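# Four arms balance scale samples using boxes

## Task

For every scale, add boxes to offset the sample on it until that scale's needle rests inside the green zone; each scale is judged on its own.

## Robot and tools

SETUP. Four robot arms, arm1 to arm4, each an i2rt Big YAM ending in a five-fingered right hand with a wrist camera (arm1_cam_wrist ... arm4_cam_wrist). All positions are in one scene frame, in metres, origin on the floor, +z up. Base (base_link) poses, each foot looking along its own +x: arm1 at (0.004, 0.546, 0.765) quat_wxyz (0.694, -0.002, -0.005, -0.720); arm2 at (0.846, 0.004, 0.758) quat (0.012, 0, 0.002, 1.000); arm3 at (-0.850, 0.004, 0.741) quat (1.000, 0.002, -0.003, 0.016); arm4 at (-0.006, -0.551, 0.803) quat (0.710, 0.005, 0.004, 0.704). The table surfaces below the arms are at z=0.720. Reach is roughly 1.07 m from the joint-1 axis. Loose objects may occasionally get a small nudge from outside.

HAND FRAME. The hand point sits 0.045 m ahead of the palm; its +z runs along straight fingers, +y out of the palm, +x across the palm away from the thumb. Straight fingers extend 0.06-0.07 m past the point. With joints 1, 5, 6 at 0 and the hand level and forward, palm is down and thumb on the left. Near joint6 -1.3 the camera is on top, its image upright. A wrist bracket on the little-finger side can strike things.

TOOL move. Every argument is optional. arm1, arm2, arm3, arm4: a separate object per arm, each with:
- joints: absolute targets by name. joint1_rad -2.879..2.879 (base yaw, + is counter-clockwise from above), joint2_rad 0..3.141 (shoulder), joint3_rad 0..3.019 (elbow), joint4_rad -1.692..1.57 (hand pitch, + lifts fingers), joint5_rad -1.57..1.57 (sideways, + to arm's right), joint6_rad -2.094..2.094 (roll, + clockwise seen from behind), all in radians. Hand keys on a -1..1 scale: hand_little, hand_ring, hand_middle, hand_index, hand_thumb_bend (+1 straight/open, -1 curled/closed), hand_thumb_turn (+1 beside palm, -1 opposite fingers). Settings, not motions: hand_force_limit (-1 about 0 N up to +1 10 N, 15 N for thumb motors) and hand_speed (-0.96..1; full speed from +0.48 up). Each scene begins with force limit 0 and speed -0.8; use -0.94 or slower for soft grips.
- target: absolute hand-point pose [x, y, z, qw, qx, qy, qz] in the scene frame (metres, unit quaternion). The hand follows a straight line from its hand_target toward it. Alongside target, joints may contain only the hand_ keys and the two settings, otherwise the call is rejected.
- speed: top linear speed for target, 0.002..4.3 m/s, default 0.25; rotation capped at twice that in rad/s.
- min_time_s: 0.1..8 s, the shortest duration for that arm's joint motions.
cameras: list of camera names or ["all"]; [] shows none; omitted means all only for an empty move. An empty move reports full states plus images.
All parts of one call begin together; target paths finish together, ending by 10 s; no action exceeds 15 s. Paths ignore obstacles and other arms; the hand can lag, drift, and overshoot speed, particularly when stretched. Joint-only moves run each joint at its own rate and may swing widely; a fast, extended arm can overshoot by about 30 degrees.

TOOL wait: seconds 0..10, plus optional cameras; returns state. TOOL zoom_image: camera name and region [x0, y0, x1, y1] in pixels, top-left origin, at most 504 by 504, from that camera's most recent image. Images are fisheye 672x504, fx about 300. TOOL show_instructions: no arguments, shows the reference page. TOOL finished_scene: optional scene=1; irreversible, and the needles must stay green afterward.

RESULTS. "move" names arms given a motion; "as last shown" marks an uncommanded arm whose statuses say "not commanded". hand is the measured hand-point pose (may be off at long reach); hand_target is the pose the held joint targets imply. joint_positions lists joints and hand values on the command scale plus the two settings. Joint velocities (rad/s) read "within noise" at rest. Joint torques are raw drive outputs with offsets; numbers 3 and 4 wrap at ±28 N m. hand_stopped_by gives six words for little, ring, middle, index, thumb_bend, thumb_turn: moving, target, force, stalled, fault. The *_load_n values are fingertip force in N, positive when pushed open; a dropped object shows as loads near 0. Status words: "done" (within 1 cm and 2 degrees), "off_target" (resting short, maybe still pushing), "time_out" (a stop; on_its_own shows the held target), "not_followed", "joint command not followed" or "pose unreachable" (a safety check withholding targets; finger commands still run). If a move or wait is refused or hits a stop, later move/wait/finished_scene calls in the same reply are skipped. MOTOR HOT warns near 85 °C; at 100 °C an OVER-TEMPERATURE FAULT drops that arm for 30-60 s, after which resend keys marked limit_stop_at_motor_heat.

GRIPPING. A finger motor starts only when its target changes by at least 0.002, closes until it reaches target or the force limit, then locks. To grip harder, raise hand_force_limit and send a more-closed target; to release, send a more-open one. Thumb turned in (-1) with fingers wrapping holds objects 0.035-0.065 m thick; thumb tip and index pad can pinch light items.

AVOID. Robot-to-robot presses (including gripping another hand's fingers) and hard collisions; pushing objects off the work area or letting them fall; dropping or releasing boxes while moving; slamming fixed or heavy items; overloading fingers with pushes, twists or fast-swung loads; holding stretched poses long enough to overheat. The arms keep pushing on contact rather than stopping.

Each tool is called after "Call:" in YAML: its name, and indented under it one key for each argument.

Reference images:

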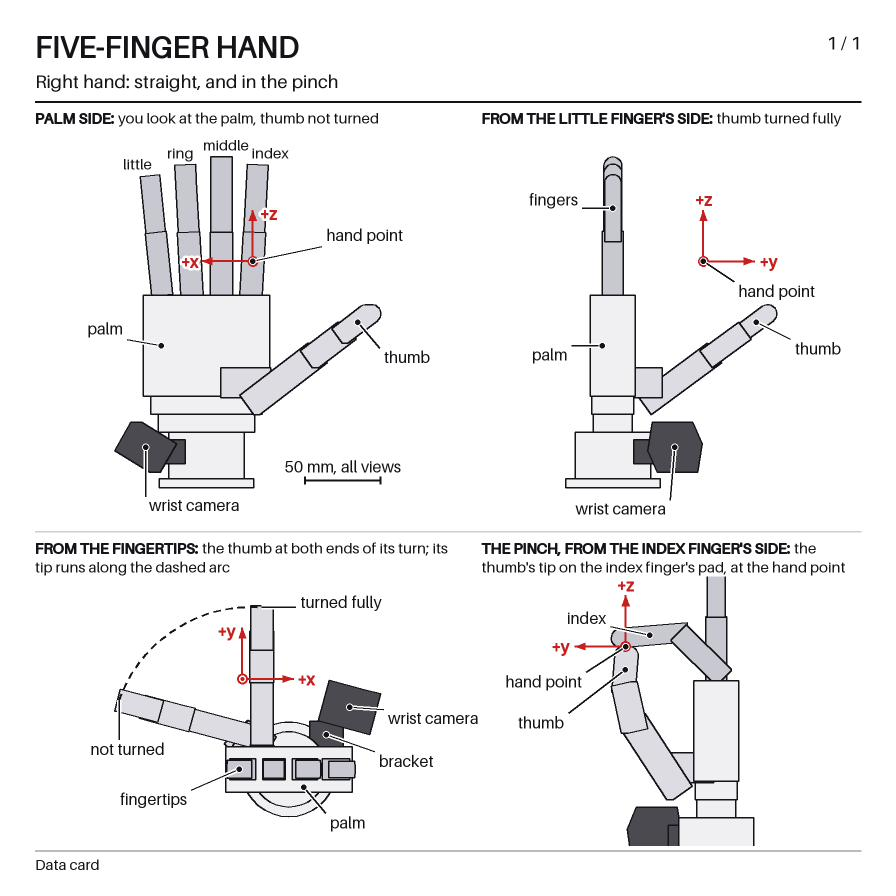

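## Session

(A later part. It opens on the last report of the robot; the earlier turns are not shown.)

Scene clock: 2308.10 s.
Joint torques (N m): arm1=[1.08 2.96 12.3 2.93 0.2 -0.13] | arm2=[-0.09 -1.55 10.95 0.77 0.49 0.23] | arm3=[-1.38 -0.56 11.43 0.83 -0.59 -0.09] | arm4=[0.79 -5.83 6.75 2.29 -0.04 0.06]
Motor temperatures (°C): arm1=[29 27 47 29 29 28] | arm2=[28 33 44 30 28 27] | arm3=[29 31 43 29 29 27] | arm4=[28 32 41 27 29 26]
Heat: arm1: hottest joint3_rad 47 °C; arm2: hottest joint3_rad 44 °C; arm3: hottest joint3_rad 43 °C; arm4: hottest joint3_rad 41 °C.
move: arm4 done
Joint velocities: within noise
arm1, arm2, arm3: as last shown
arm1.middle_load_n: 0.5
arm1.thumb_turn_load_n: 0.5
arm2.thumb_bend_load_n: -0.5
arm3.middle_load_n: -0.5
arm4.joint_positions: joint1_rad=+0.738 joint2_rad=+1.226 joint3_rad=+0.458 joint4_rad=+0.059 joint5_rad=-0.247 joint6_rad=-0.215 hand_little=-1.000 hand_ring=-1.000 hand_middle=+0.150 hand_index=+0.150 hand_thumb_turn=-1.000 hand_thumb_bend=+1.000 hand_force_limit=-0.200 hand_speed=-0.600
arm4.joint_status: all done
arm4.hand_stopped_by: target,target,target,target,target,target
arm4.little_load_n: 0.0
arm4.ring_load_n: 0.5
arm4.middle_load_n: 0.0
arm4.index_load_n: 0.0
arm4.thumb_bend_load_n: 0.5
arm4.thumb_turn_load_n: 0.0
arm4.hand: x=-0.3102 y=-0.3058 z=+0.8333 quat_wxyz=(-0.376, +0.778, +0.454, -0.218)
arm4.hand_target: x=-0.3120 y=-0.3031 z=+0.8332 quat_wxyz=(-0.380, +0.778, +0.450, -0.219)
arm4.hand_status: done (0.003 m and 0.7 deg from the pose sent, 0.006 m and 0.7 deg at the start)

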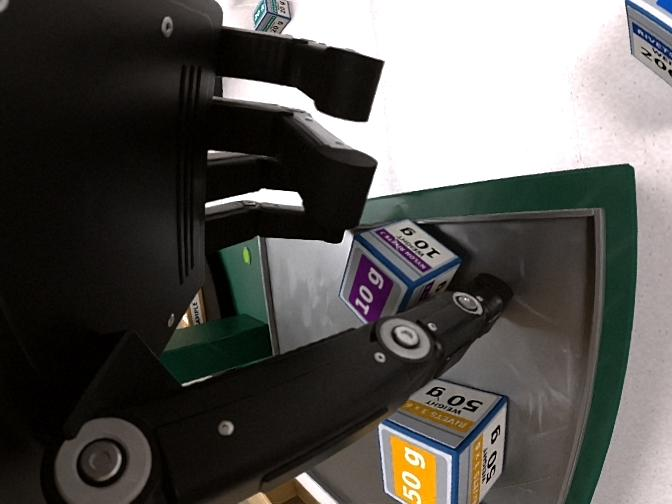

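Call:
move:
  arm4: {"target": [-0.31, -0.305, 0.93, 0.3797, -0.7783, -0.4494, 0.2192], "speed": 0.25}
  cameras: ["arm4_cam_wrist"]

Scene clock: 2311.13 s.
Joint torques (N m): arm1=[1.26 2.78 12.33 2.92 0.2 -0.11] | arm2=[-0.09 -1.03 11.04 0.73 0.41 0.19] | arm3=[-1.32 -0.85 11.29 0.77 -0.57 -0.07] | arm4=[0.79 -4.95 11.04 1.17 -0.04 0.06]
Motor temperatures (°C): arm1=[29 27 47 29 29 28] | arm2=[28 33 44 30 28 27] | arm3=[29 31 44 29 29 27] | arm4=[28 32 41 27 29 26]
Heat: arm1: hottest joint3_rad 47 °C; arm2: hottest joint3_rad 44 °C; arm3: hottest joint3_rad 44 °C; arm4: hottest joint3_rad 41 °C.
move: arm4 off_target
Joint velocities: within noise
arm1, arm2, arm3: as last shown
arm1.middle_load_n: 0.0
arm2.thumb_bend_load_n: 0.0
arm3.middle_load_n: 0.0
arm4.joint_positions: joint1_rad=+0.738 joint2_rad=+1.008 joint3_rad=+0.577 joint4_rad=-0.292 joint5_rad=-0.245 joint6_rad=-0.212 hand_little=-1.000 hand_ring=-1.000 hand_middle=+0.150 hand_index=+0.150 hand_thumb_turn=-1.000 hand_thumb_bend=+1.000 hand_force_limit=-0.200 hand_speed=-0.600
arm4.joint_status: not commanded
arm4.hand_stopped_by: target,target,target,target,target,target
arm4.little_load_n: 0.0
arm4.ring_load_n: 0.0
arm4.middle_load_n: 0.0
arm4.index_load_n: 0.5
arm4.thumb_bend_load_n: 0.0
arm4.thumb_turn_load_n: 0.0
arm4.hand: x=-0.3017 y=-0.3141 z=+0.9142 quat_wxyz=(-0.369, +0.782, +0.453, -0.217)
arm4.hand_target: x=-0.3096 y=-0.3054 z=+0.9300 quat_wxyz=(-0.380, +0.778, +0.450, -0.219)
arm4.hand_status: off_target (0.020 m and 1.4 deg from the pose sent, 0.097 m and 0.7 deg at the start)

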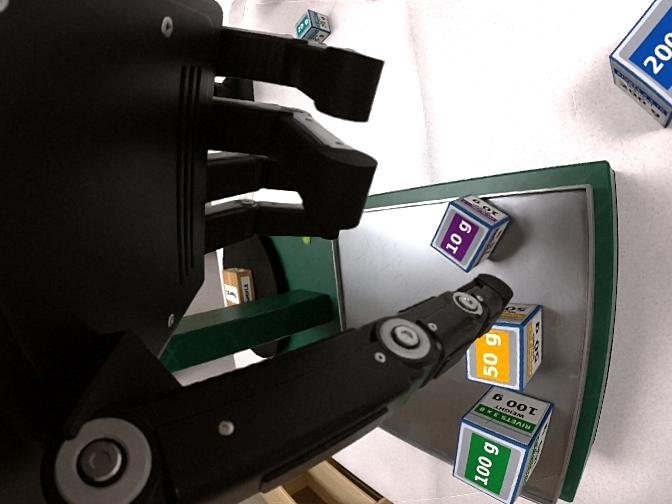

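Call:
move:
  arm4: {"joints": {"joint1_rad": 0.435, "joint2_rad": 0.594, "joint3_rad": 1.421, "joint4_rad": -1.139, "joint5_rad": 0.038, "joint6_rad": -1.383}, "min_time_s": 1.6}
  cameras: ["arm4_cam_wrist", "arm1_cam_wrist"]

Call:
zoom_image:
  camera: "arm1_cam_wrist"
  region: [575, 125, 655, 195]

Call:
zoom_image:
  camera: "arm4_cam_wrist"
  region: [590, 150, 670, 220]

Call:
zoom_image:
  camera: "arm4_cam_wrist"
  region: [235, 60, 315, 130]

Scene clock: 2321.27 s.
Joint torques (N m): arm1=[1.2 2.9 12.4 2.89 0.19 -0.13] | arm2=[0.26 -1.26 10.97 0.9 0.44 0.23] | arm3=[-1.73 -0.67 11.36 0.65 -0.56 -0.06] | arm4=[0.26 1.73 8.35 1.48 0.09 -0.16]
Motor temperatures (°C): arm1=[29 27 47 29 29 28] | arm2=[28 33 44 30 28 27] | arm3=[29 31 44 29 29 27] | arm4=[28 31 42 27 29 26]
Heat: arm1: hottest joint3_rad 47 °C; arm2: hottest joint3_rad 44 °C; arm3: hottest joint3_rad 44 °C; arm4: hottest joint3_rad 42 °C.
move: arm4 done
Joint velocities: within noise
arm1, arm2, arm3: as last shown
arm1.thumb_turn_load_n: 0.0
arm4.joint_positions: joint1_rad=+0.442 joint2_rad=+0.588 joint3_rad=+1.398 joint4_rad=-1.131 joint5_rad=+0.036 joint6_rad=-1.371 hand_little=-1.000 hand_ring=-1.000 hand_middle=+0.150 hand_index=+0.150 hand_thumb_turn=-1.000 hand_thumb_bend=+1.000 hand_force_limit=-0.200 hand_speed=-0.600
arm4.joint_status: all done
arm4.hand_stopped_by: target,target,target,target,target,target
arm4.little_load_n: 0.0
arm4.ring_load_n: 0.5
arm4.middle_load_n: 0.0
arm4.index_load_n: 0.0
arm4.thumb_bend_load_n: 0.0
arm4.thumb_turn_load_n: 0.0
arm4.hand: x=-0.0481 y=-0.3022 z=+1.3535 quat_wxyz=(-0.520, +0.512, +0.626, +0.275)
arm4.hand_target: x=-0.0447 y=-0.3033 z=+1.3623 quat_wxyz=(-0.520, +0.509, +0.625, +0.282)
arm4.hand_status: not commanded
pictures: arm1_cam_wrist, arm4_cam_wrist

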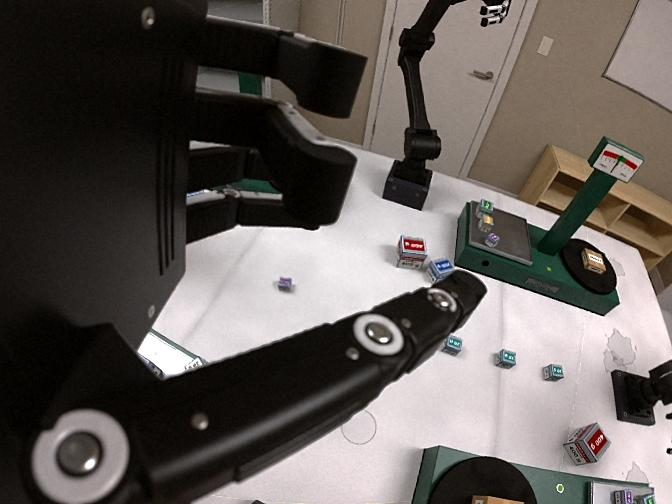

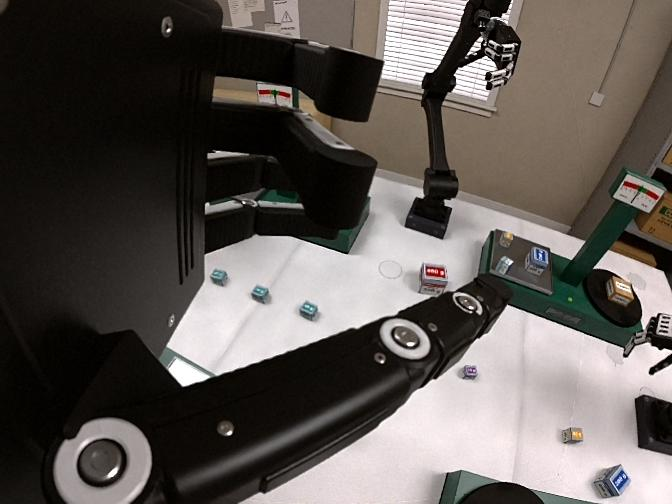

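Scaled by 6.300 from the camera's image (finer frame: 960x720).

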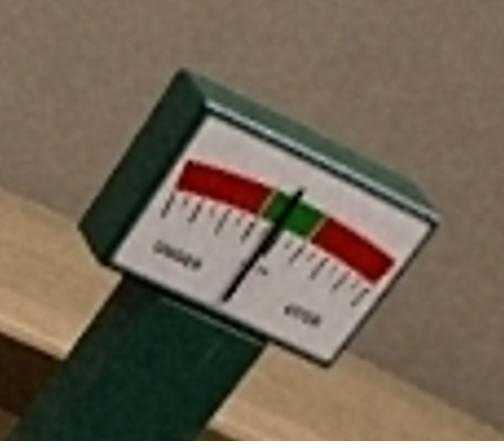

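Scaled by 6.300 from the camera's image (finer frame: 960x720).

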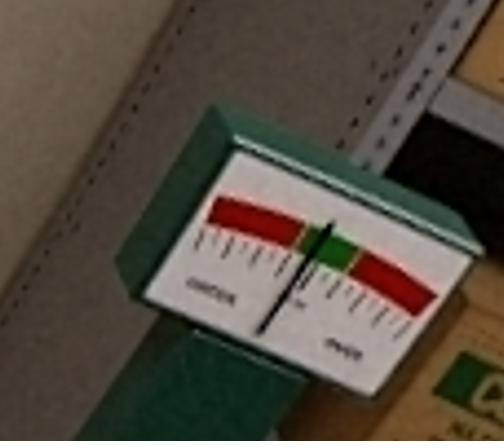

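Scaled by 6.300 from the camera's image (finer frame: 960x720).

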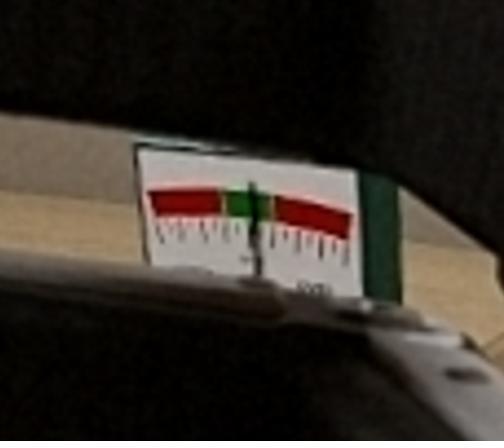

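Call:
zoom_image:
  camera: "arm1_cam_wrist"
  region: [190, 55, 290, 125]

Scaled by 5.040 from the camera's image (finer frame: 960x720).

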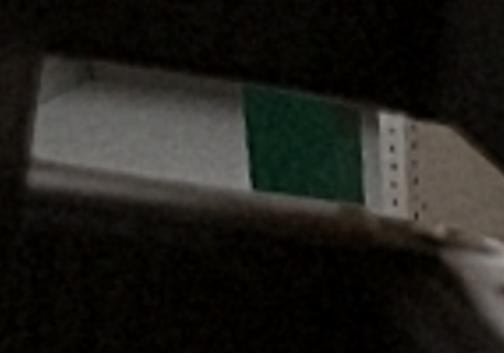

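Call:
finished_scene:
  scene: 1

The scene is finished: the task was done.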